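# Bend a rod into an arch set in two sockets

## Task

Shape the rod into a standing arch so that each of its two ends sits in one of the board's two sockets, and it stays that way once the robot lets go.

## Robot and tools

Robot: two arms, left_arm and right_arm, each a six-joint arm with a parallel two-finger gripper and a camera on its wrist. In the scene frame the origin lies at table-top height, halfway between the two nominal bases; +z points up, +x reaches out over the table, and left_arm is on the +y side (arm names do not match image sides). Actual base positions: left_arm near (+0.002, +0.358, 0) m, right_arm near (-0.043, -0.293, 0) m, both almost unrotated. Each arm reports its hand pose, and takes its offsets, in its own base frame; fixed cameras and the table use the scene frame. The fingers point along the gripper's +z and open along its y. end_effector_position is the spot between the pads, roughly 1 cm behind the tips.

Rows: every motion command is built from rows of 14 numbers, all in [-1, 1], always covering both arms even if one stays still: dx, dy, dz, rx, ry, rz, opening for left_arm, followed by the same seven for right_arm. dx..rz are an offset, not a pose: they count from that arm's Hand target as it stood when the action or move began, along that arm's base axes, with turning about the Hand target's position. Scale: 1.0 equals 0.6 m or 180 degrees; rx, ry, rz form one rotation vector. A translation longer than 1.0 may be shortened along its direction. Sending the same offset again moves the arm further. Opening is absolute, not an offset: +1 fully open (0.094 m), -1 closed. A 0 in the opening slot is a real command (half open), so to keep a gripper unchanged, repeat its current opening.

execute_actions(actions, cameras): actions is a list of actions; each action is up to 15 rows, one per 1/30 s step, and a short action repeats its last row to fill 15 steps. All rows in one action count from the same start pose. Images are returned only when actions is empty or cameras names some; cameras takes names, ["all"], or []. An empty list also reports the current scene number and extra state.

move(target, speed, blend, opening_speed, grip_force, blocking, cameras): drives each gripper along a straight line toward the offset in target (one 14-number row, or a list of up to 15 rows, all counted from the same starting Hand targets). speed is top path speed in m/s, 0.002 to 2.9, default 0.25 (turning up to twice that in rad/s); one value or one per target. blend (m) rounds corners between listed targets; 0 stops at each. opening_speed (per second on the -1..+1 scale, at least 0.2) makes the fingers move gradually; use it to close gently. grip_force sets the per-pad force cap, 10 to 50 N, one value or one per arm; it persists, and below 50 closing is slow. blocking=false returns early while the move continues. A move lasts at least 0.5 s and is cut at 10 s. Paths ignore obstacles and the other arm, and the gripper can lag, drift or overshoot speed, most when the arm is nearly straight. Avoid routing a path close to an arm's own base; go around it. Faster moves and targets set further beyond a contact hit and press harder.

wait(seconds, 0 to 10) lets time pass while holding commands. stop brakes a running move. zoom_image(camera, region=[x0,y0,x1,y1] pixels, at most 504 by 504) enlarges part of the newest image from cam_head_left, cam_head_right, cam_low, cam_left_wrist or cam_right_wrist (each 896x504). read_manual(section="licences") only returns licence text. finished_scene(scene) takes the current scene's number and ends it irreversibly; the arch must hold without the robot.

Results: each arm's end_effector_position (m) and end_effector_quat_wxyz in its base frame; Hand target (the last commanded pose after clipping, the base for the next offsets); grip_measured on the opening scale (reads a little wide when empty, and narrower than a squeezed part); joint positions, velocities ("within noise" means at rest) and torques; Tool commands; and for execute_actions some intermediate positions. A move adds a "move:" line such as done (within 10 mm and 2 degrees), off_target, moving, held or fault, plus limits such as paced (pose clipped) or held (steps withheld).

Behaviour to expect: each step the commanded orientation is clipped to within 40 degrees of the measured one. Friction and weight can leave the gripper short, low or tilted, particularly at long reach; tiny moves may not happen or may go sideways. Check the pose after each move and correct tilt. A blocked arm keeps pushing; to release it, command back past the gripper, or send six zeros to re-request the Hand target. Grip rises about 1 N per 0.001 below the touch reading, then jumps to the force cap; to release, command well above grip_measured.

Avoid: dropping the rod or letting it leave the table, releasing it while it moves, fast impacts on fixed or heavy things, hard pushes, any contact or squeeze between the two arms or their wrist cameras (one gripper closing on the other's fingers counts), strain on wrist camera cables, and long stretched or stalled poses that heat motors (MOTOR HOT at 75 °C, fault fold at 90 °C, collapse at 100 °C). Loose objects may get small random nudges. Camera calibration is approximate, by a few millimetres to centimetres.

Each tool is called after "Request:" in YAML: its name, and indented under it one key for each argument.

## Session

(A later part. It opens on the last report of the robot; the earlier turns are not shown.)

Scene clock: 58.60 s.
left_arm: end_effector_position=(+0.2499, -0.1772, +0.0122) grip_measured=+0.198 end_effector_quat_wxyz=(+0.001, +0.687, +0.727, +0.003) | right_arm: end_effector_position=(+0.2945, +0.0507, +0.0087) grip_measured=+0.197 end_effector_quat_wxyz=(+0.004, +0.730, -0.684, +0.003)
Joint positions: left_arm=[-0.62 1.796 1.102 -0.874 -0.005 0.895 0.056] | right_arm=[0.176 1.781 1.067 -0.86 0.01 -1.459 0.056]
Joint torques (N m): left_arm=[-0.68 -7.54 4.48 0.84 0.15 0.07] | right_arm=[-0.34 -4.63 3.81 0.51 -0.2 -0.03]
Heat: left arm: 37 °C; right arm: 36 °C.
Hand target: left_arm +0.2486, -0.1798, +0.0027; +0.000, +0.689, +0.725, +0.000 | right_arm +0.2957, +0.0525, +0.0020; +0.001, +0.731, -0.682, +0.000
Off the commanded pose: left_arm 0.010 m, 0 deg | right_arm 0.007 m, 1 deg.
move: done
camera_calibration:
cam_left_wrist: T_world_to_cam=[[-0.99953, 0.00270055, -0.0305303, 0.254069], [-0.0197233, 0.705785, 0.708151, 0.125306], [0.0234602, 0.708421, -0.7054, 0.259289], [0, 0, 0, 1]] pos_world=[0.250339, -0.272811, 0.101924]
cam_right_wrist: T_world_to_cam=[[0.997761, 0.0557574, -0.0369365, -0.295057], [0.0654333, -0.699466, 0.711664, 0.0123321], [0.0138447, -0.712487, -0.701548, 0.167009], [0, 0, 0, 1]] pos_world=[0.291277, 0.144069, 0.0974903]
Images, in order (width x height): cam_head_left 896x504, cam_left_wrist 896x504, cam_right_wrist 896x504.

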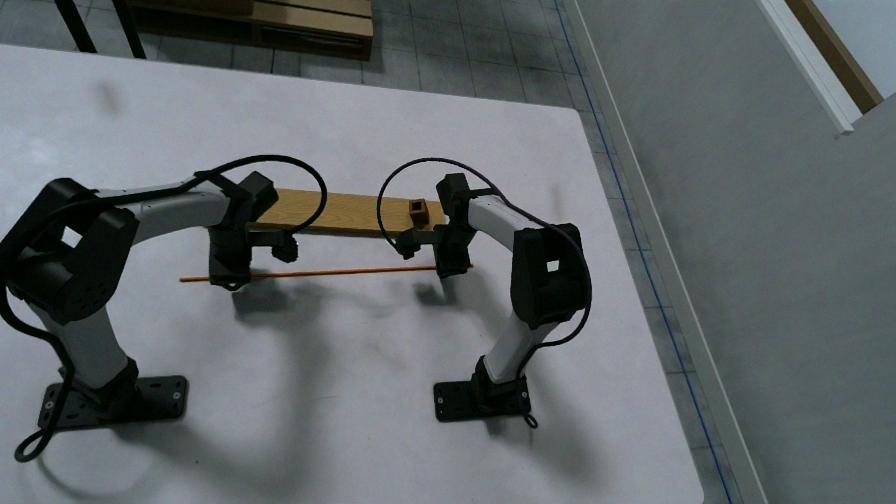

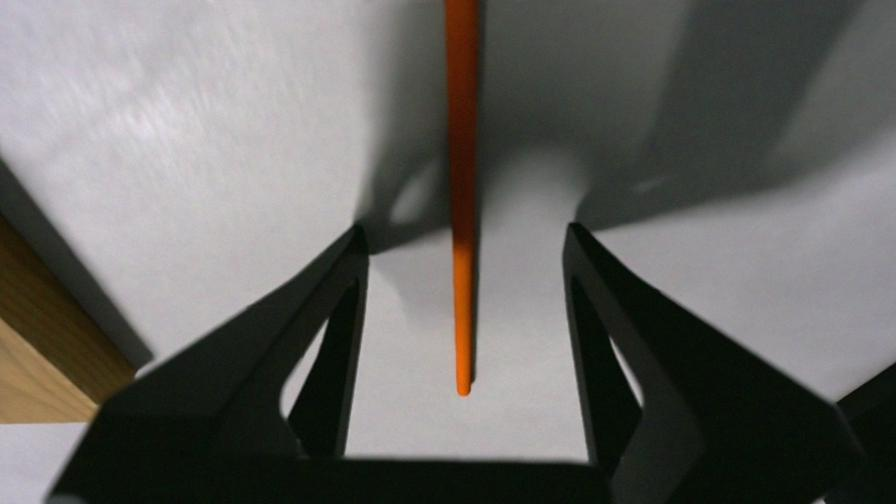

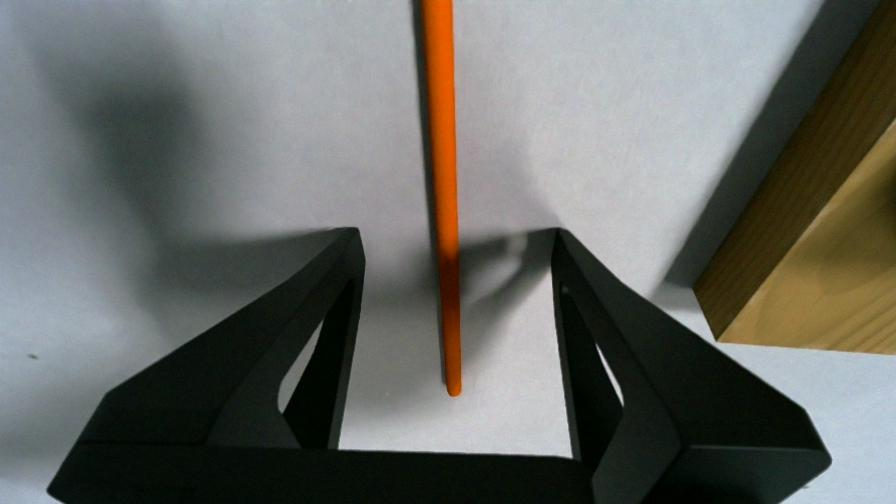

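Request:
move:
  target:
    - [0,0,0,0,0,0,-1, 0,0,0,0,0,0,-1]
    - [0,0,0.072,0,0,0,-1, 0,0,0.072,0,0,0,-1]
  speed: 0.06
  opening_speed: 1.0
  cameras: ["cam_left_wrist","cam_right_wrist","cam_low"]

Request:
zoom_image:
  camera: "cam_low"
  region: [370, 190, 510, 310]

Scene clock: 63.23 s.
left_arm: end_effector_position=(+0.2515, -0.1798, +0.0328) grip_measured=-0.919 end_effector_quat_wxyz=(+0.000, +0.687, +0.726, +0.001) | right_arm: end_effector_position=(+0.2906, +0.0508, +0.0319) grip_measured=-0.905 end_effector_quat_wxyz=(+0.015, +0.730, -0.684, -0.008)
Joint positions: left_arm=[-0.621 1.777 1.167 -0.961 -0.001 0.895 0.004] | right_arm=[0.176 1.757 1.139 -0.986 0.006 -1.459 0.004]
Joint torques (N m): left_arm=[-0.54 -12.15 7.83 -0.08 0.11 0.06] | right_arm=[-0.35 -8.09 6.45 -0.03 -0.15 -0.03]
Heat: left arm: 37 °C; right arm: 36 °C.
Hand target: left_arm +0.2485, -0.1798, +0.0459; +0.000, +0.689, +0.725, +0.000 | right_arm +0.2957, +0.0525, +0.0452; +0.001, +0.731, -0.682, +0.000
Off the commanded pose: left_arm 0.013 m, 0 deg | right_arm 0.014 m, 2 deg.
move: off_target (left_arm, right_arm)
camera_calibration:
cam_left_wrist: T_world_to_cam=[[-0.999656, 0.00422341, -0.0258686, 0.256488], [-0.0153173, 0.706746, 0.707301, 0.111628], [0.0212697, 0.707454, -0.706439, 0.276106], [0, 0, 0, 1]] pos_world=[0.252237, -0.275309, 0.122732]
cam_right_wrist: T_world_to_cam=[[0.996118, 0.055735, -0.068135, -0.288835], [0.0876592, -0.698754, 0.709971, -0.0103325], [-0.00803934, -0.713188, -0.700927, 0.189838], [0, 0, 0, 1]] pos_world=[0.290146, 0.144268, 0.120718]
Images, in order (width x height): cam_low 896x504, cam_left_wrist 896x504, cam_right_wrist 896x504.

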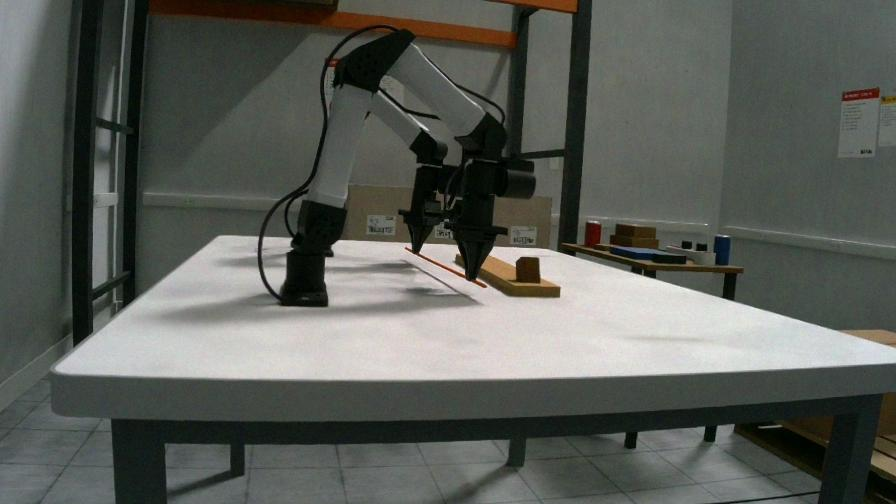

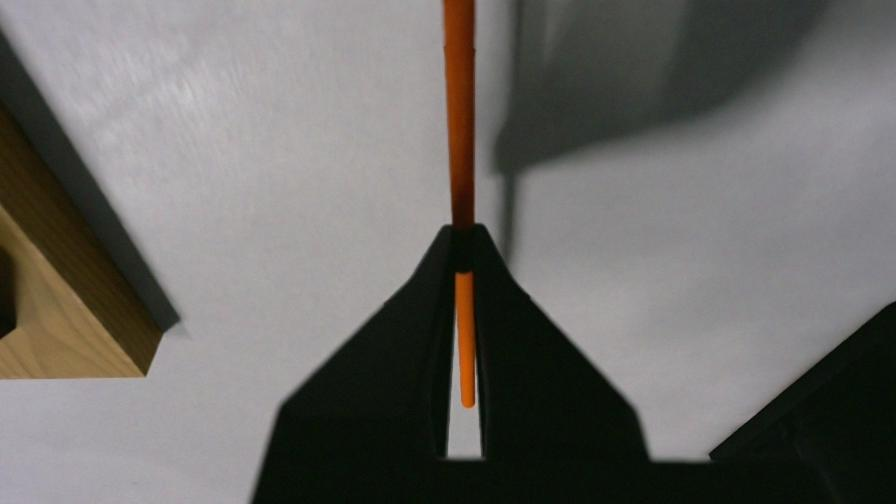

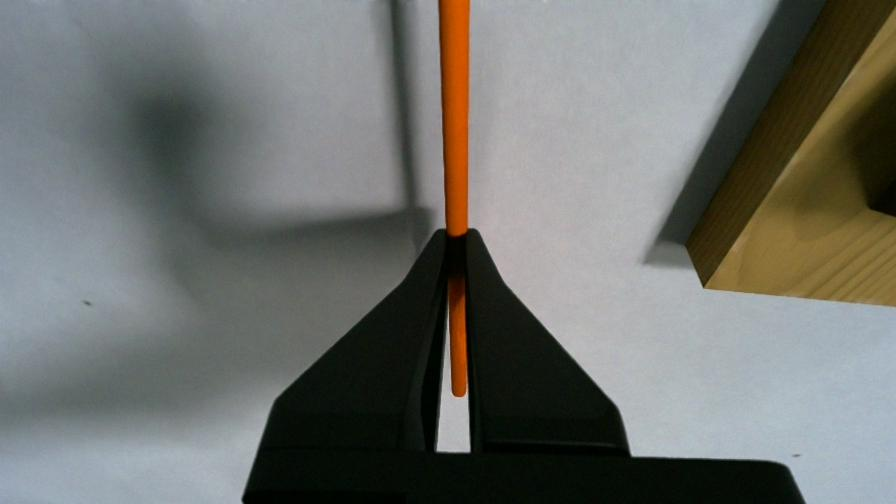

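Scaled by 3.600 from the camera's 896x504 image, which has a finer 1280x720 frame.

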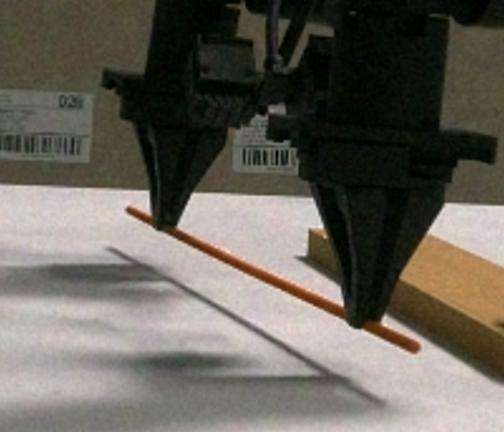

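Request:
move:
  target: [0,0,0,0,0,0,0.1, 0,0,0,0,0,0,-1]
  opening_speed: 0.6
  cameras: ["cam_left_wrist","cam_right_wrist","cam_low"]

Request:
zoom_image:
  camera: "cam_low"
  region: [370, 190, 510, 310]

Scene clock: 67.07 s.
left_arm: end_effector_position=(+0.2489, -0.1779, +0.0329) grip_measured=+0.098 end_effector_quat_wxyz=(-0.007, +0.687, +0.726, +0.000) | right_arm: end_effector_position=(+0.2894, +0.0506, +0.0320) grip_measured=-0.905 end_effector_quat_wxyz=(+0.017, +0.730, -0.684, -0.009)
Joint positions: left_arm=[-0.621 1.777 1.167 -0.975 -0.001 0.895 0.052] | right_arm=[0.176 1.757 1.139 -0.991 0.005 -1.459 0.004]
Joint torques (N m): left_arm=[-0.57 -12.11 7.77 0.03 0.11 0.06] | right_arm=[-0.35 -8.09 6.43 0.01 -0.15 -0.03]
Heat: left arm: 38 °C; right arm: 36 °C.
Hand target: left_arm +0.2485, -0.1798, +0.0459; +0.000, +0.689, +0.725, +0.000 | right_arm +0.2957, +0.0525, +0.0452; +0.001, +0.731, -0.682, +0.000
Off the commanded pose: left_arm 0.013 m, 1 deg | right_arm 0.015 m, 2 deg.
move: off_target (left_arm, right_arm)
camera_calibration:
cam_left_wrist: T_world_to_cam=[[-0.999879, 0.00435737, -0.014942, 0.253529], [-0.00759744, 0.701232, 0.712893, 0.107131], [0.0135841, 0.71292, -0.701114, 0.277568], [0, 0, 0, 1]] pos_world=[0.250541, -0.274112, 0.122022]
cam_right_wrist: T_world_to_cam=[[0.995777, 0.0556273, -0.0730277, -0.287323], [0.0910751, -0.69847, 0.70982, -0.0113466], [-0.0115223, -0.713474, -0.700587, 0.190771], [0, 0, 0, 1]] pos_world=[0.289341, 0.144168, 0.120723]
Images, in order (width x height): cam_low 896x504, cam_left_wrist 896x504, cam_right_wrist 896x504.

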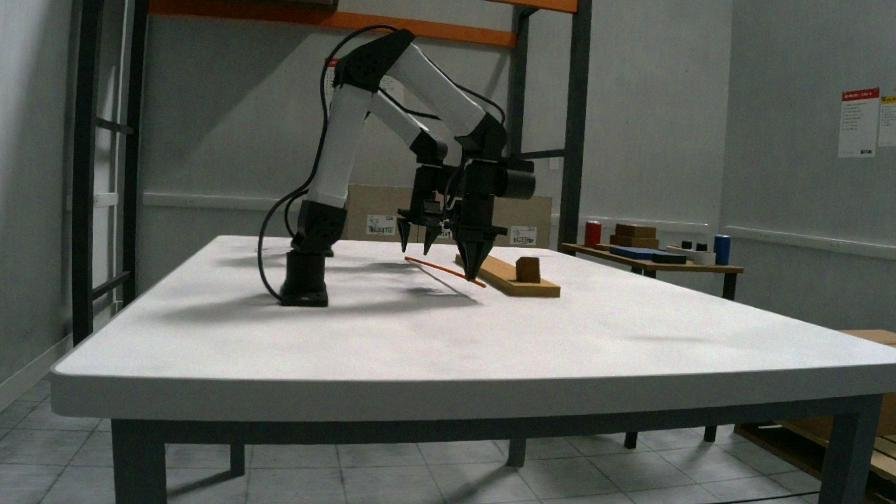

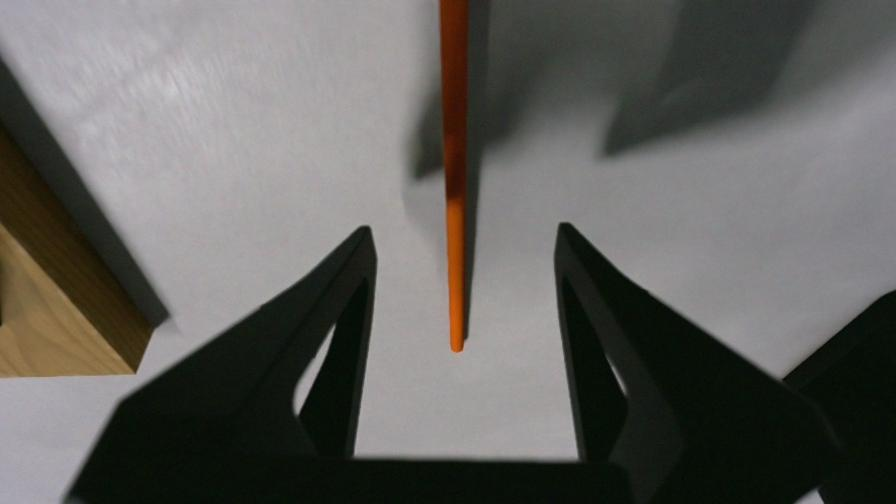

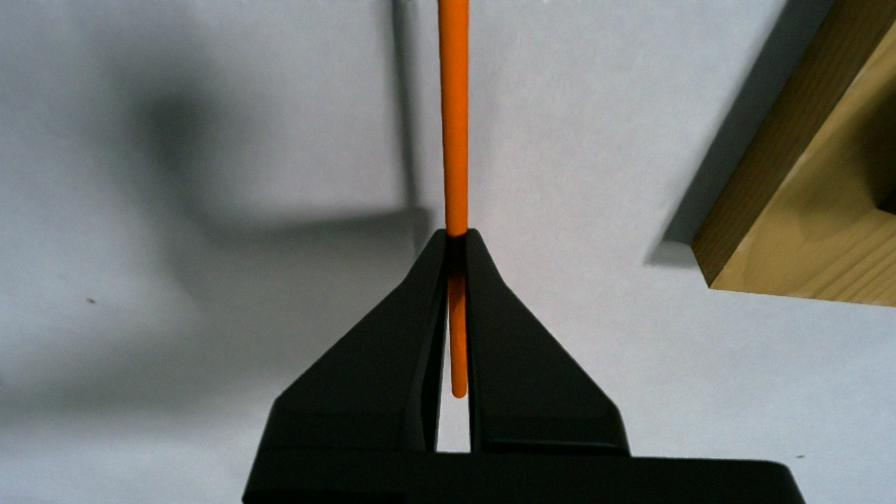

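Scaled by 3.600 from the camera's 896x504 image, which has a finer 1280x720 frame.

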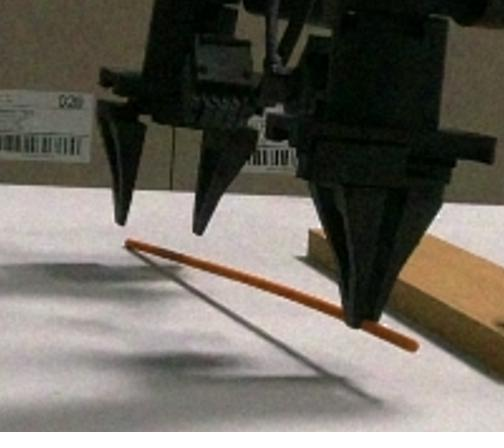

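Request:
move:
  target: [0,0,0,0,0,0,0.1, 0,0,0.01,0.0185,0.0013,0,-1]
  speed: 0.05
  cameras: ["cam_left_wrist","cam_right_wrist","cam_low"]

Request:
zoom_image:
  camera: "cam_low"
  region: [370, 190, 510, 310]

Scene clock: 70.97 s.
left_arm: end_effector_position=(+0.2489, -0.1779, +0.0329) grip_measured=+0.098 end_effector_quat_wxyz=(-0.007, +0.687, +0.726, +0.000) | right_arm: end_effector_position=(+0.2892, +0.0489, +0.0367) grip_measured=-0.905 end_effector_quat_wxyz=(+0.004, +0.729, -0.684, -0.025)
Joint positions: left_arm=[-0.621 1.777 1.167 -0.975 -0.001 0.895 0.052] | right_arm=[0.147 1.748 1.148 -1.008 -0.034 -1.488 0.004]
Joint torques (N m): left_arm=[-0.57 -12.12 7.82 0.03 0.11 0.07] | right_arm=[-0.7 -8.23 6.6 0 -0.35 -0.05]
Heat: left arm: 39 °C; right arm: 36 °C.
Hand target: left_arm +0.2485, -0.1798, +0.0459; +0.000, +0.689, +0.725, +0.000 | right_arm +0.2958, +0.0526, +0.0513; -0.019, +0.731, -0.682, -0.021
Off the commanded pose: left_arm 0.013 m, 1 deg | right_arm 0.016 m, 3 deg.
move: off_target (left_arm, right_arm)
camera_calibration:
cam_left_wrist: T_world_to_cam=[[-0.999879, 0.00435737, -0.014942, 0.253529], [-0.00759744, 0.701232, 0.712893, 0.107131], [0.0135841, 0.71292, -0.701114, 0.277568], [0, 0, 0, 1]] pos_world=[0.250541, -0.274112, 0.122022]
cam_right_wrist: T_world_to_cam=[[0.995442, 0.0574817, -0.0761002, -0.286563], [0.0939993, -0.726144, 0.681087, -0.0144033], [-0.0161096, -0.685136, -0.728237, 0.193824], [0, 0, 0, 1]] pos_world=[0.289733, 0.138809, 0.129152]
Images, in order (width x height): cam_low 896x504, cam_left_wrist 896x504, cam_right_wrist 896x504.

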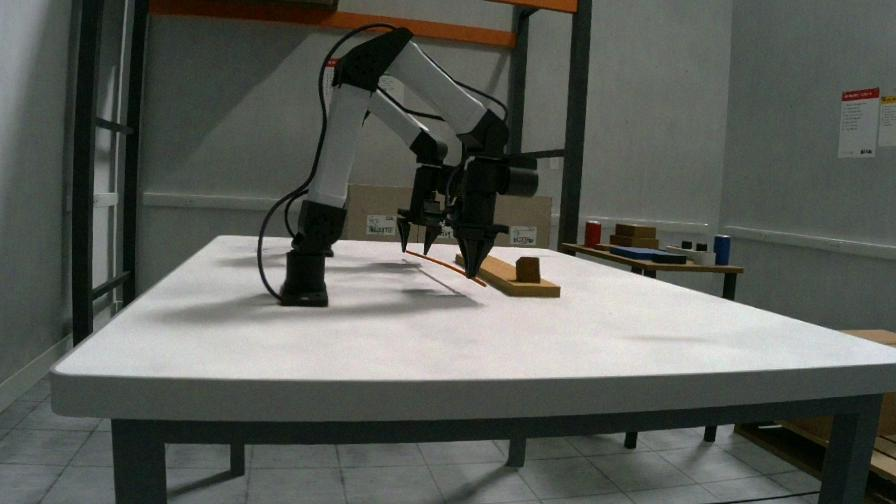

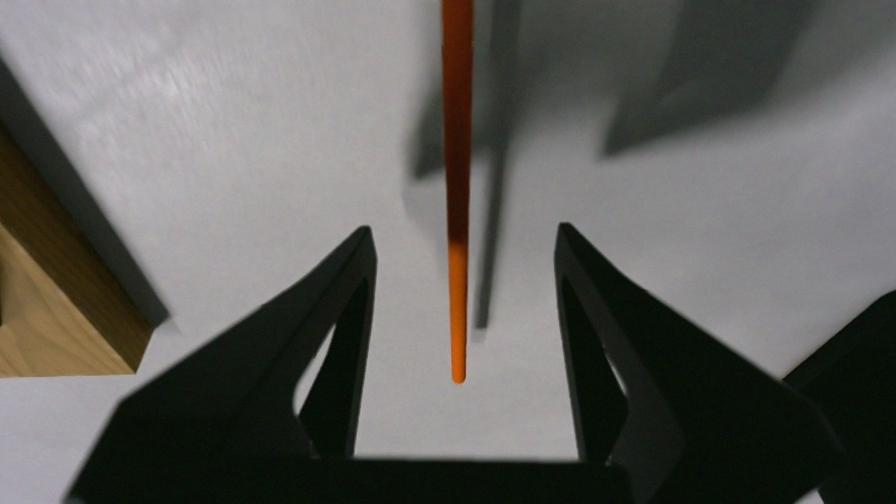

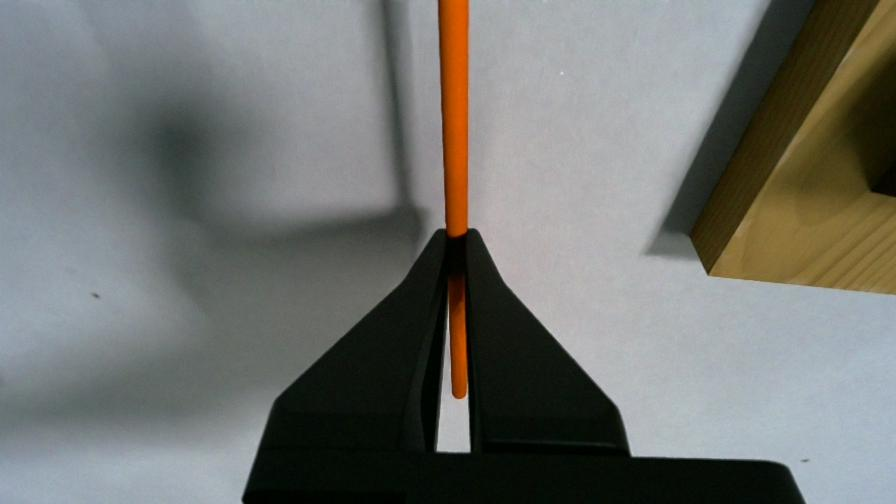

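Scaled by 3.600 from the camera's 896x504 image, which has a finer 1280x720 frame.

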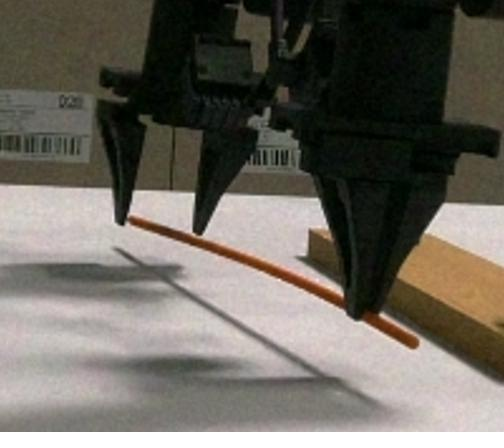

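Request:
move:
  target: [0,0,-0.007,0,0,0,0.1, 0,0,0.005,0.0100,0.0007,0,-1]
  speed: 0.05
  cameras: ["cam_left_wrist","cam_low"]

Request:
zoom_image:
  camera: "cam_low"
  region: [370, 190, 510, 310]

Scene clock: 74.60 s.
left_arm: end_effector_position=(+0.2489, -0.1779, +0.0329) grip_measured=+0.098 end_effector_quat_wxyz=(-0.007, +0.687, +0.726, +0.000) | right_arm: end_effector_position=(+0.2891, +0.0490, +0.0394) grip_measured=-0.905 end_effector_quat_wxyz=(-0.006, +0.729, -0.684, -0.037)
Joint positions: left_arm=[-0.621 1.777 1.167 -0.975 -0.001 0.895 0.052] | right_arm=[0.13 1.744 1.153 -1.018 -0.065 -1.506 0.004]
Joint torques (N m): left_arm=[-0.55 -11.56 6.95 0.21 0.11 0.07] | right_arm=[-0.75 -8.23 6.61 0.01 -0.36 -0.11]
Heat: left arm: 40 °C; right arm: 37 °C.
Hand target: left_arm +0.2485, -0.1798, +0.0417; +0.000, +0.689, +0.725, +0.000 | right_arm +0.2957, +0.0526, +0.0543; -0.030, +0.730, -0.682, -0.033
Off the commanded pose: left_arm 0.009 m, 1 deg | right_arm 0.017 m, 3 deg.
move: off_target (right_arm)
camera_calibration:
cam_left_wrist: T_world_to_cam=[[-0.999879, 0.00435737, -0.014942, 0.253529], [-0.00759744, 0.701232, 0.712893, 0.107131], [0.0135841, 0.71292, -0.701114, 0.277568], [0, 0, 0, 1]] pos_world=[0.250541, -0.274112, 0.122022]
Images, in order (width x height): cam_low 896x504, cam_left_wrist 896x504.

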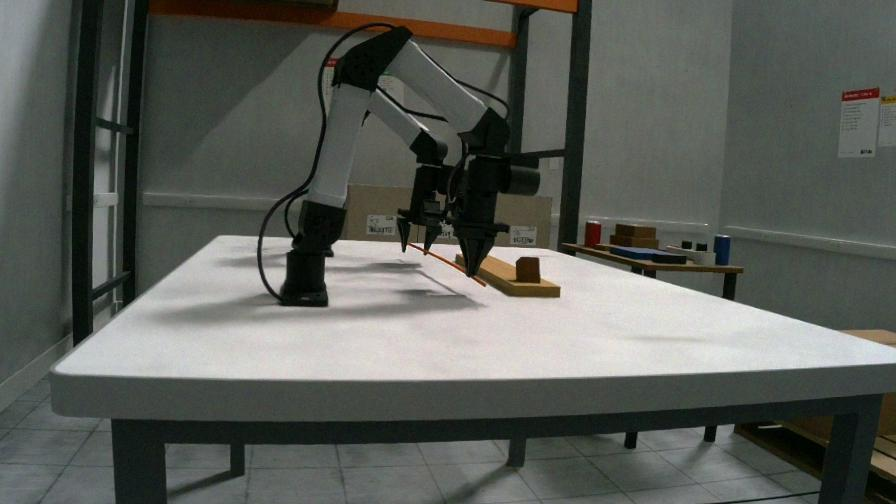

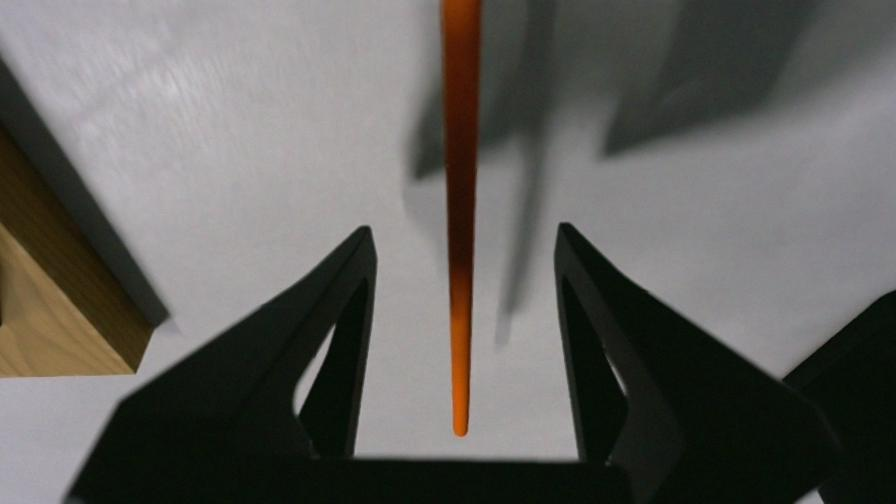

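Scaled by 3.600 from the camera's 896x504 image, which has a finer 1280x720 frame.

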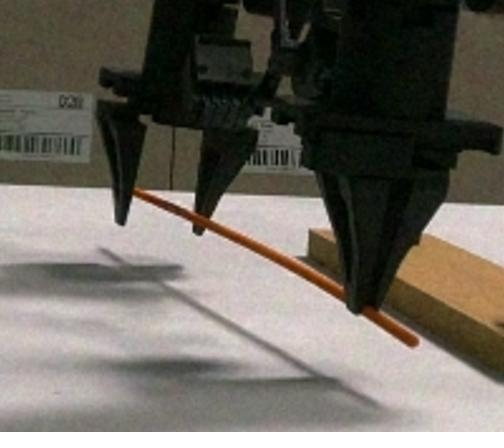

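Request:
move:
  target: [0,0,0,0,0,0,-1, 0,0,0,0,0,0,-1]
  opening_speed: 0.8
  cameras: ["cam_left_wrist"]

Scene clock: 77.37 s.
left_arm: end_effector_position=(+0.2489, -0.1779, +0.0329) grip_measured=-0.904 end_effector_quat_wxyz=(-0.007, +0.687, +0.726, +0.000) | right_arm: end_effector_position=(+0.2889, +0.0491, +0.0395) grip_measured=-0.905 end_effector_quat_wxyz=(-0.006, +0.729, -0.684, -0.038)
Joint positions: left_arm=[-0.621 1.777 1.167 -0.975 -0.001 0.895 0.005] | right_arm=[0.13 1.744 1.153 -1.018 -0.066 -1.507 0.004]
Joint torques (N m): left_arm=[-0.54 -11.58 6.94 0.2 0.11 0.07] | right_arm=[-0.73 -8.24 6.63 0.01 -0.36 -0.07]
Heat: left arm: 40 °C; right arm: 37 °C.
Hand target: left_arm +0.2485, -0.1798, +0.0417; +0.000, +0.689, +0.725, +0.000 | right_arm +0.2957, +0.0526, +0.0543; -0.030, +0.730, -0.682, -0.033
Off the commanded pose: left_arm 0.009 m, 1 deg | right_arm 0.017 m, 3 deg.
move: off_target (right_arm)
camera_calibration:
cam_left_wrist: T_world_to_cam=[[-0.999879, 0.00435737, -0.014942, 0.253529], [-0.00759744, 0.701232, 0.712893, 0.107131], [0.0135841, 0.71292, -0.701114, 0.277568], [0, 0, 0, 1]] pos_world=[0.250541, -0.274112, 0.122022]
Images, in order (width x height): cam_left_wrist 896x504.

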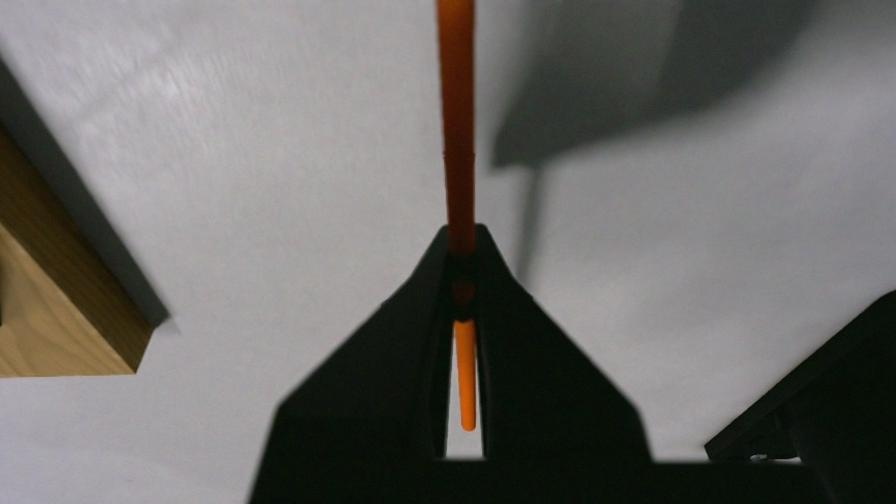

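Request:
move:
  target:
    - [0,0,0.033,0,0,0,-1, 0,0,0.033,0,0,0,-1]
    - [0,0,0.033,0,0,0,-1, 0,0,0.033,0,0,0,0.1]
    - [0,0,0.033,-0.0225,-0.0011,0,-1, 0,0,0.033,-0.0285,-0.002,0,0.1]
  speed: 0.05
  opening_speed: 0.7
  cameras: ["cam_left_wrist","cam_right_wrist","cam_low"]

Request:
zoom_image:
  camera: "cam_low"
  region: [370, 190, 510, 310]

Scene clock: 85.17 s.
left_arm: end_effector_position=(+0.2483, -0.1793, +0.0548) grip_measured=-0.905 end_effector_quat_wxyz=(+0.010, +0.686, +0.728, -0.018) | right_arm: end_effector_position=(+0.2901, +0.0526, +0.0611) grip_measured=+0.097 end_effector_quat_wxyz=(+0.011, +0.731, -0.682, -0.016)
Joint positions: left_arm=[-0.603 1.725 1.197 -1.027 0.039 0.908 0.004] | right_arm=[0.171 1.724 1.221 -1.105 -0.013 -1.469 0.052]
Joint torques (N m): left_arm=[0.66 -12.18 5.46 0.56 0.3 0.21] | right_arm=[0.08 -7.66 6.78 0.01 -0.02 0.08]
Heat: left arm: 41 °C; right arm: 38 °C.
Hand target: left_arm +0.2485, -0.1798, +0.0615; +0.026, +0.689, +0.724, -0.024 | right_arm +0.2957, +0.0525, +0.0740; +0.001, +0.731, -0.682, +0.000
Off the commanded pose: left_arm 0.007 m, 2 deg | right_arm 0.014 m, 2 deg.
move: off_target (right_arm); target 2's new opening was sent with right_arm's hand 0.016 m and 3 deg from that target
camera_calibration:
cam_left_wrist: T_world_to_cam=[[-0.999883, -0.0013524, -0.0152083, 0.252319], [-0.0112914, 0.735972, 0.676918, 0.101645], [0.0102774, 0.67701, -0.735902, 0.290284], [0, 0, 0, 1]] pos_world=[0.250454, -0.270992, 0.148653]
cam_right_wrist: T_world_to_cam=[[0.995442, 0.0609104, -0.0733797, -0.286197], [0.094861, -0.711504, 0.696249, -0.0303087], [-0.00980115, -0.700037, -0.714039, 0.212154], [0, 0, 0, 1]] pos_world=[0.289847, 0.144384, 0.151588]
Images, in order (width x height): cam_low 896x504, cam_left_wrist 896x504, cam_right_wrist 896x504.

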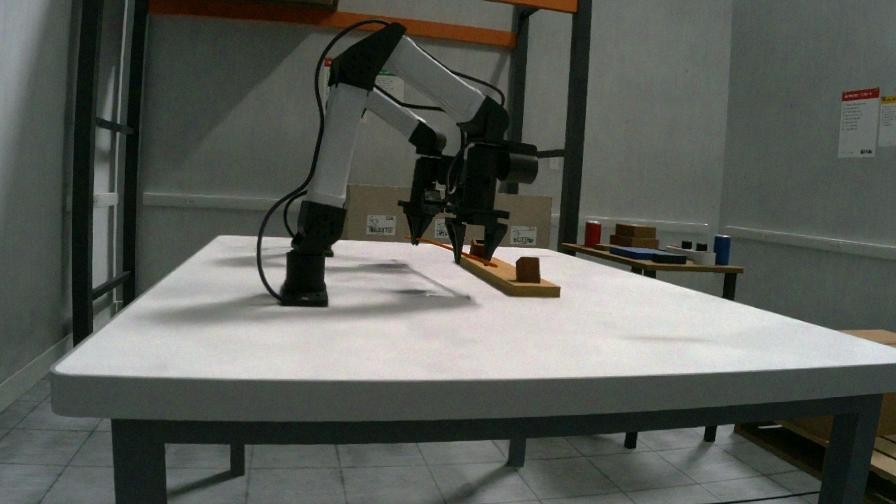

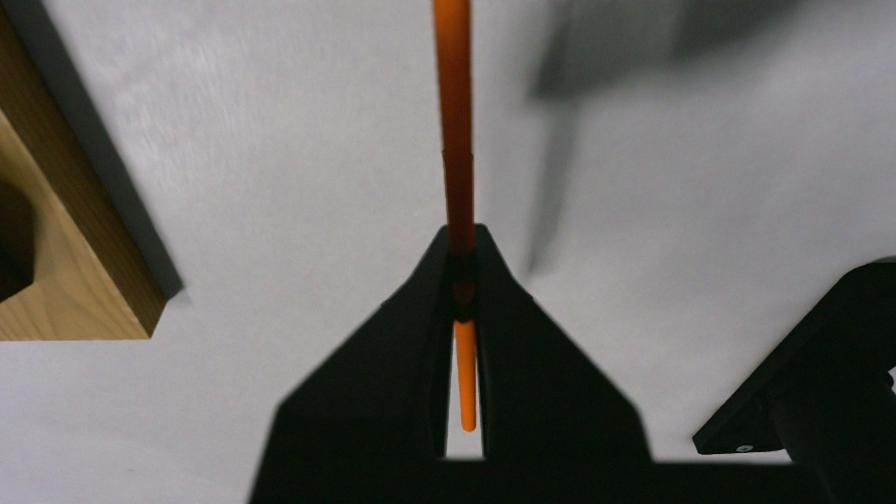

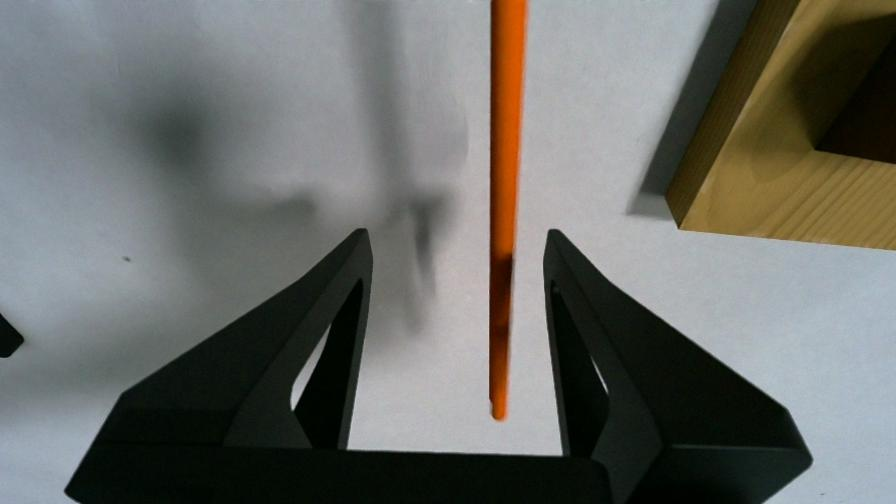

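Scaled by 3.600 from the camera's 896x504 image, which has a finer 1280x720 frame.

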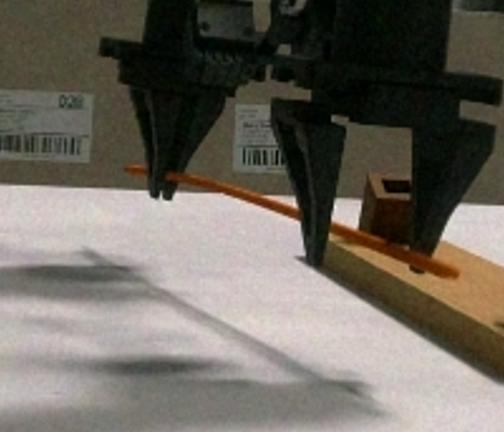

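Request:
move:
  target: [0,0,0,0,0,0,-1, 0.023,-0.01,-0.015,0,0,0,0.1]
  speed: 0.06
  cameras: ["cam_right_wrist","cam_low"]

Request:
zoom_image:
  camera: "cam_low"
  region: [370, 190, 510, 310]

Scene clock: 88.33 s.
left_arm: end_effector_position=(+0.2484, -0.1795, +0.0548) grip_measured=-0.905 end_effector_quat_wxyz=(+0.011, +0.686, +0.728, -0.019) | right_arm: end_effector_position=(+0.2991, +0.0487, +0.0638) grip_measured=+0.097 end_effector_quat_wxyz=(+0.005, +0.729, -0.684, -0.012)
Joint positions: left_arm=[-0.603 1.725 1.197 -1.027 0.04 0.908 0.004] | right_arm=[0.154 1.738 1.249 -1.104 -0.012 -1.48 0.052]
Joint torques (N m): left_arm=[0.7 -12.15 5.46 0.56 0.29 0.23] | right_arm=[-0.72 -4.62 6.82 0.32 0 -0.07]
Heat: left arm: 42 °C; right arm: 38 °C.
Hand target: left_arm +0.2485, -0.1799, +0.0615; +0.026, +0.689, +0.724, -0.024 | right_arm +0.3095, +0.0465, +0.0650; +0.001, +0.731, -0.682, +0.000
Off the commanded pose: left_arm 0.007 m, 2 deg | right_arm 0.011 m, 1 deg.
move: off_target (right_arm)
camera_calibration:
cam_right_wrist: T_world_to_cam=[[0.99674, 0.0556724, -0.0583956, -0.295782], [0.0806299, -0.713139, 0.696371, -0.0314066], [-0.00287553, -0.698809, -0.715303, 0.209385], [0, 0, 0, 1]] pos_world=[0.297952, 0.14039, 0.154372]
Images, in order (width x height): cam_low 896x504, cam_right_wrist 896x504.

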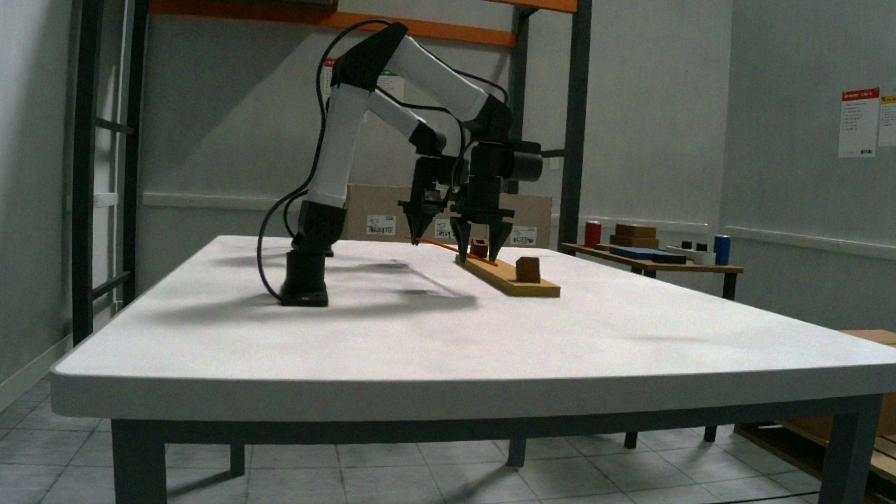

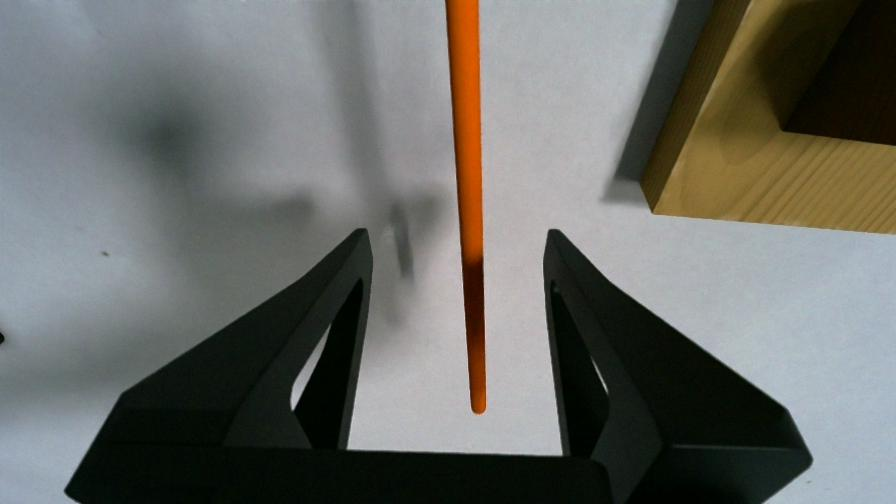

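Scaled by 3.600 from the camera's 896x504 image, which has a finer 1280x720 frame.

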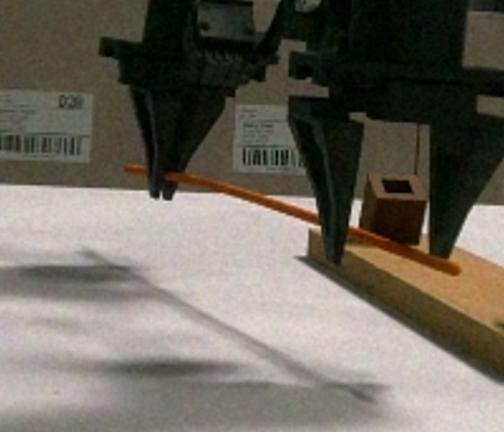

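Request:
move:
  target: [0,0,0,0,0,0,-1, 0.004,0,-0.022,0,0,0,0.1]
  speed: 0.06
  cameras: ["cam_right_wrist","cam_low"]

Request:
zoom_image:
  camera: "cam_low"
  region: [370, 190, 510, 310]

Scene clock: 91.10 s.
left_arm: end_effector_position=(+0.2484, -0.1795, +0.0548) grip_measured=-0.905 end_effector_quat_wxyz=(+0.011, +0.686, +0.728, -0.019) | right_arm: end_effector_position=(+0.3093, +0.0503, +0.0574) grip_measured=+0.097 end_effector_quat_wxyz=(-0.005, +0.730, -0.683, -0.004)
Joint positions: left_arm=[-0.603 1.725 1.197 -1.027 0.04 0.908 0.004] | right_arm=[0.154 1.76 1.249 -1.058 -0.012 -1.482 0.052]
Joint torques (N m): left_arm=[0.66 -12.19 5.46 0.56 0.28 0.22] | right_arm=[-0.8 -4.71 4.67 0.4 -0.01 -0.07]
Heat: left arm: 43 °C; right arm: 37 °C.
Hand target: left_arm +0.2485, -0.1799, +0.0615; +0.026, +0.689, +0.724, -0.024 | right_arm +0.3118, +0.0465, +0.0518; +0.001, +0.731, -0.682, +0.000
Off the commanded pose: left_arm 0.007 m, 2 deg | right_arm 0.007 m, 1 deg.
move: done
camera_calibration:
cam_right_wrist: T_world_to_cam=[[0.997745, 0.0578341, -0.0340594, -0.308228], [0.0652213, -0.715653, 0.695404, -0.021772], [0.0158433, -0.696057, -0.717811, 0.200195], [0, 0, 0, 1]] pos_world=[0.305781, 0.141592, 0.148345]
Images, in order (width x height): cam_low 896x504, cam_right_wrist 896x504.

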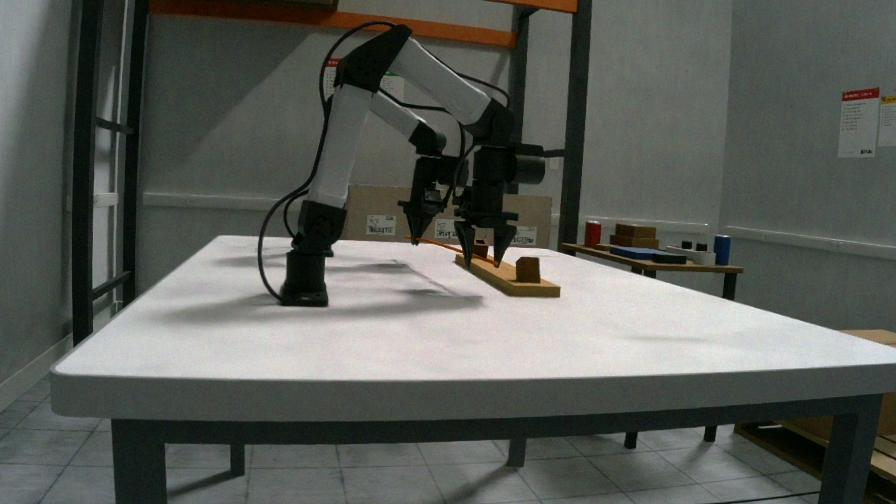

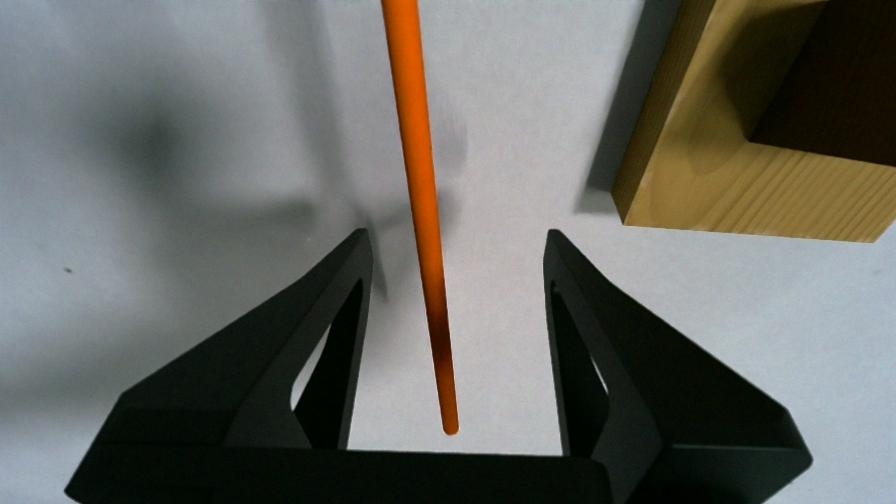

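Scaled by 3.600 from the camera's 896x504 image, which has a finer 1280x720 frame.

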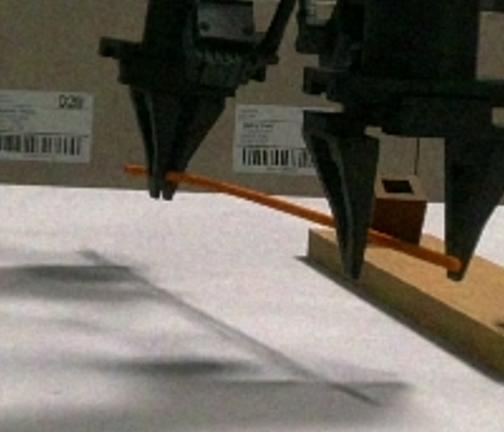

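Request:
move:
  target: [0,0,0,0,0,0,-1, -0.02,-0.002,0,0,0,0,0.1]
  speed: 0.06
  cameras: ["cam_right_wrist","cam_low"]

Request:
zoom_image:
  camera: "cam_low"
  region: [370, 190, 510, 310]

Scene clock: 95.07 s.
left_arm: end_effector_position=(+0.2484, -0.1795, +0.0548) grip_measured=-0.905 end_effector_quat_wxyz=(+0.011, +0.686, +0.728, -0.019) | right_arm: end_effector_position=(+0.2973, +0.0484, +0.0468) grip_measured=+0.097 end_effector_quat_wxyz=(+0.009, +0.730, -0.683, -0.015)
Joint positions: left_arm=[-0.603 1.725 1.197 -1.027 0.04 0.908 0.004] | right_arm=[0.154 1.76 1.205 -1.049 -0.012 -1.482 0.052]
Joint torques (N m): left_arm=[0.68 -12.14 5.48 0.57 0.29 0.22] | right_arm=[-0.65 -8.05 3.97 0.3 0 -0.05]
Heat: left arm: 44 °C; right arm: 37 °C.
Hand target: left_arm +0.2485, -0.1799, +0.0615; +0.026, +0.689, +0.724, -0.024 | right_arm +0.2999, +0.0453, +0.0518; +0.001, +0.731, -0.682, +0.000
Off the commanded pose: left_arm 0.007 m, 2 deg | right_arm 0.006 m, 2 deg.
move: done
camera_calibration:
cam_right_wrist: T_world_to_cam=[[0.995909, 0.0575265, -0.0696888, -0.294319], [0.0898612, -0.71178, 0.69663, -0.0226174], [-0.00952842, -0.700043, -0.714037, 0.199065], [0, 0, 0, 1]] pos_world=[0.297044, 0.140186, 0.137385]
Images, in order (width x height): cam_low 896x504, cam_right_wrist 896x504.

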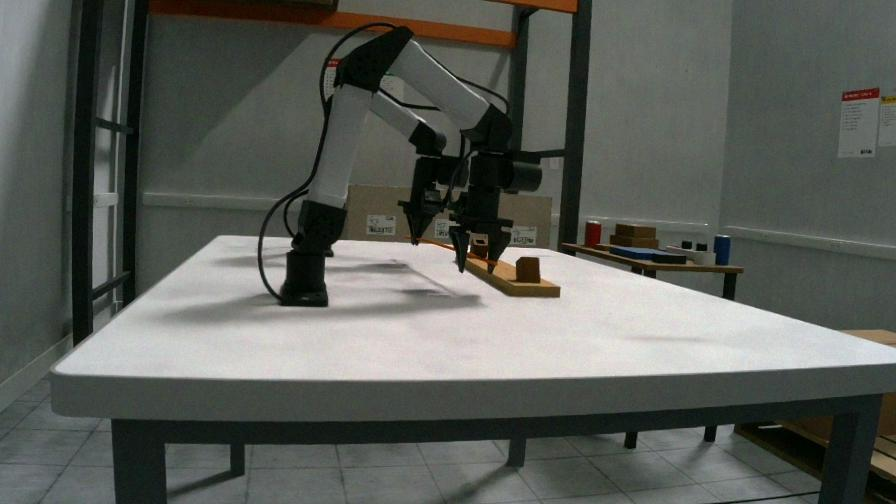

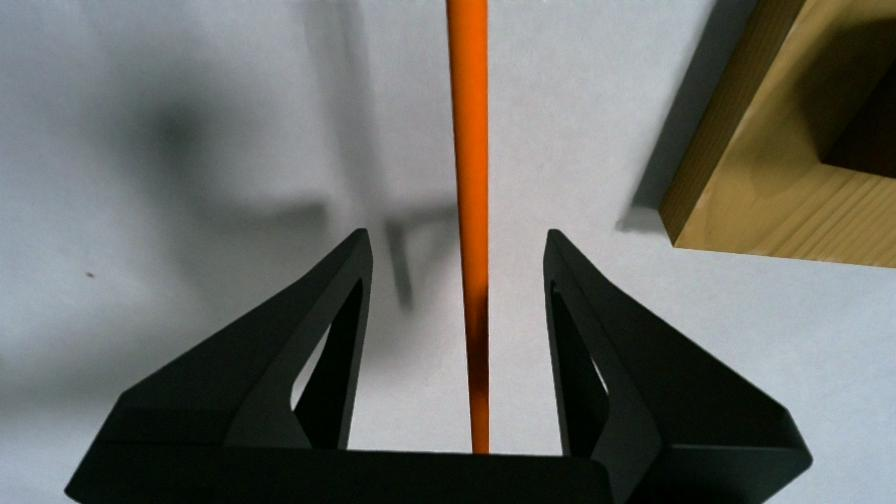

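Scaled by 3.600 from the camera's 896x504 image, which has a finer 1280x720 frame.

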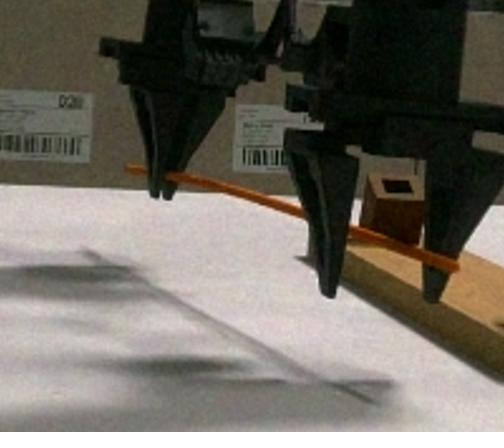

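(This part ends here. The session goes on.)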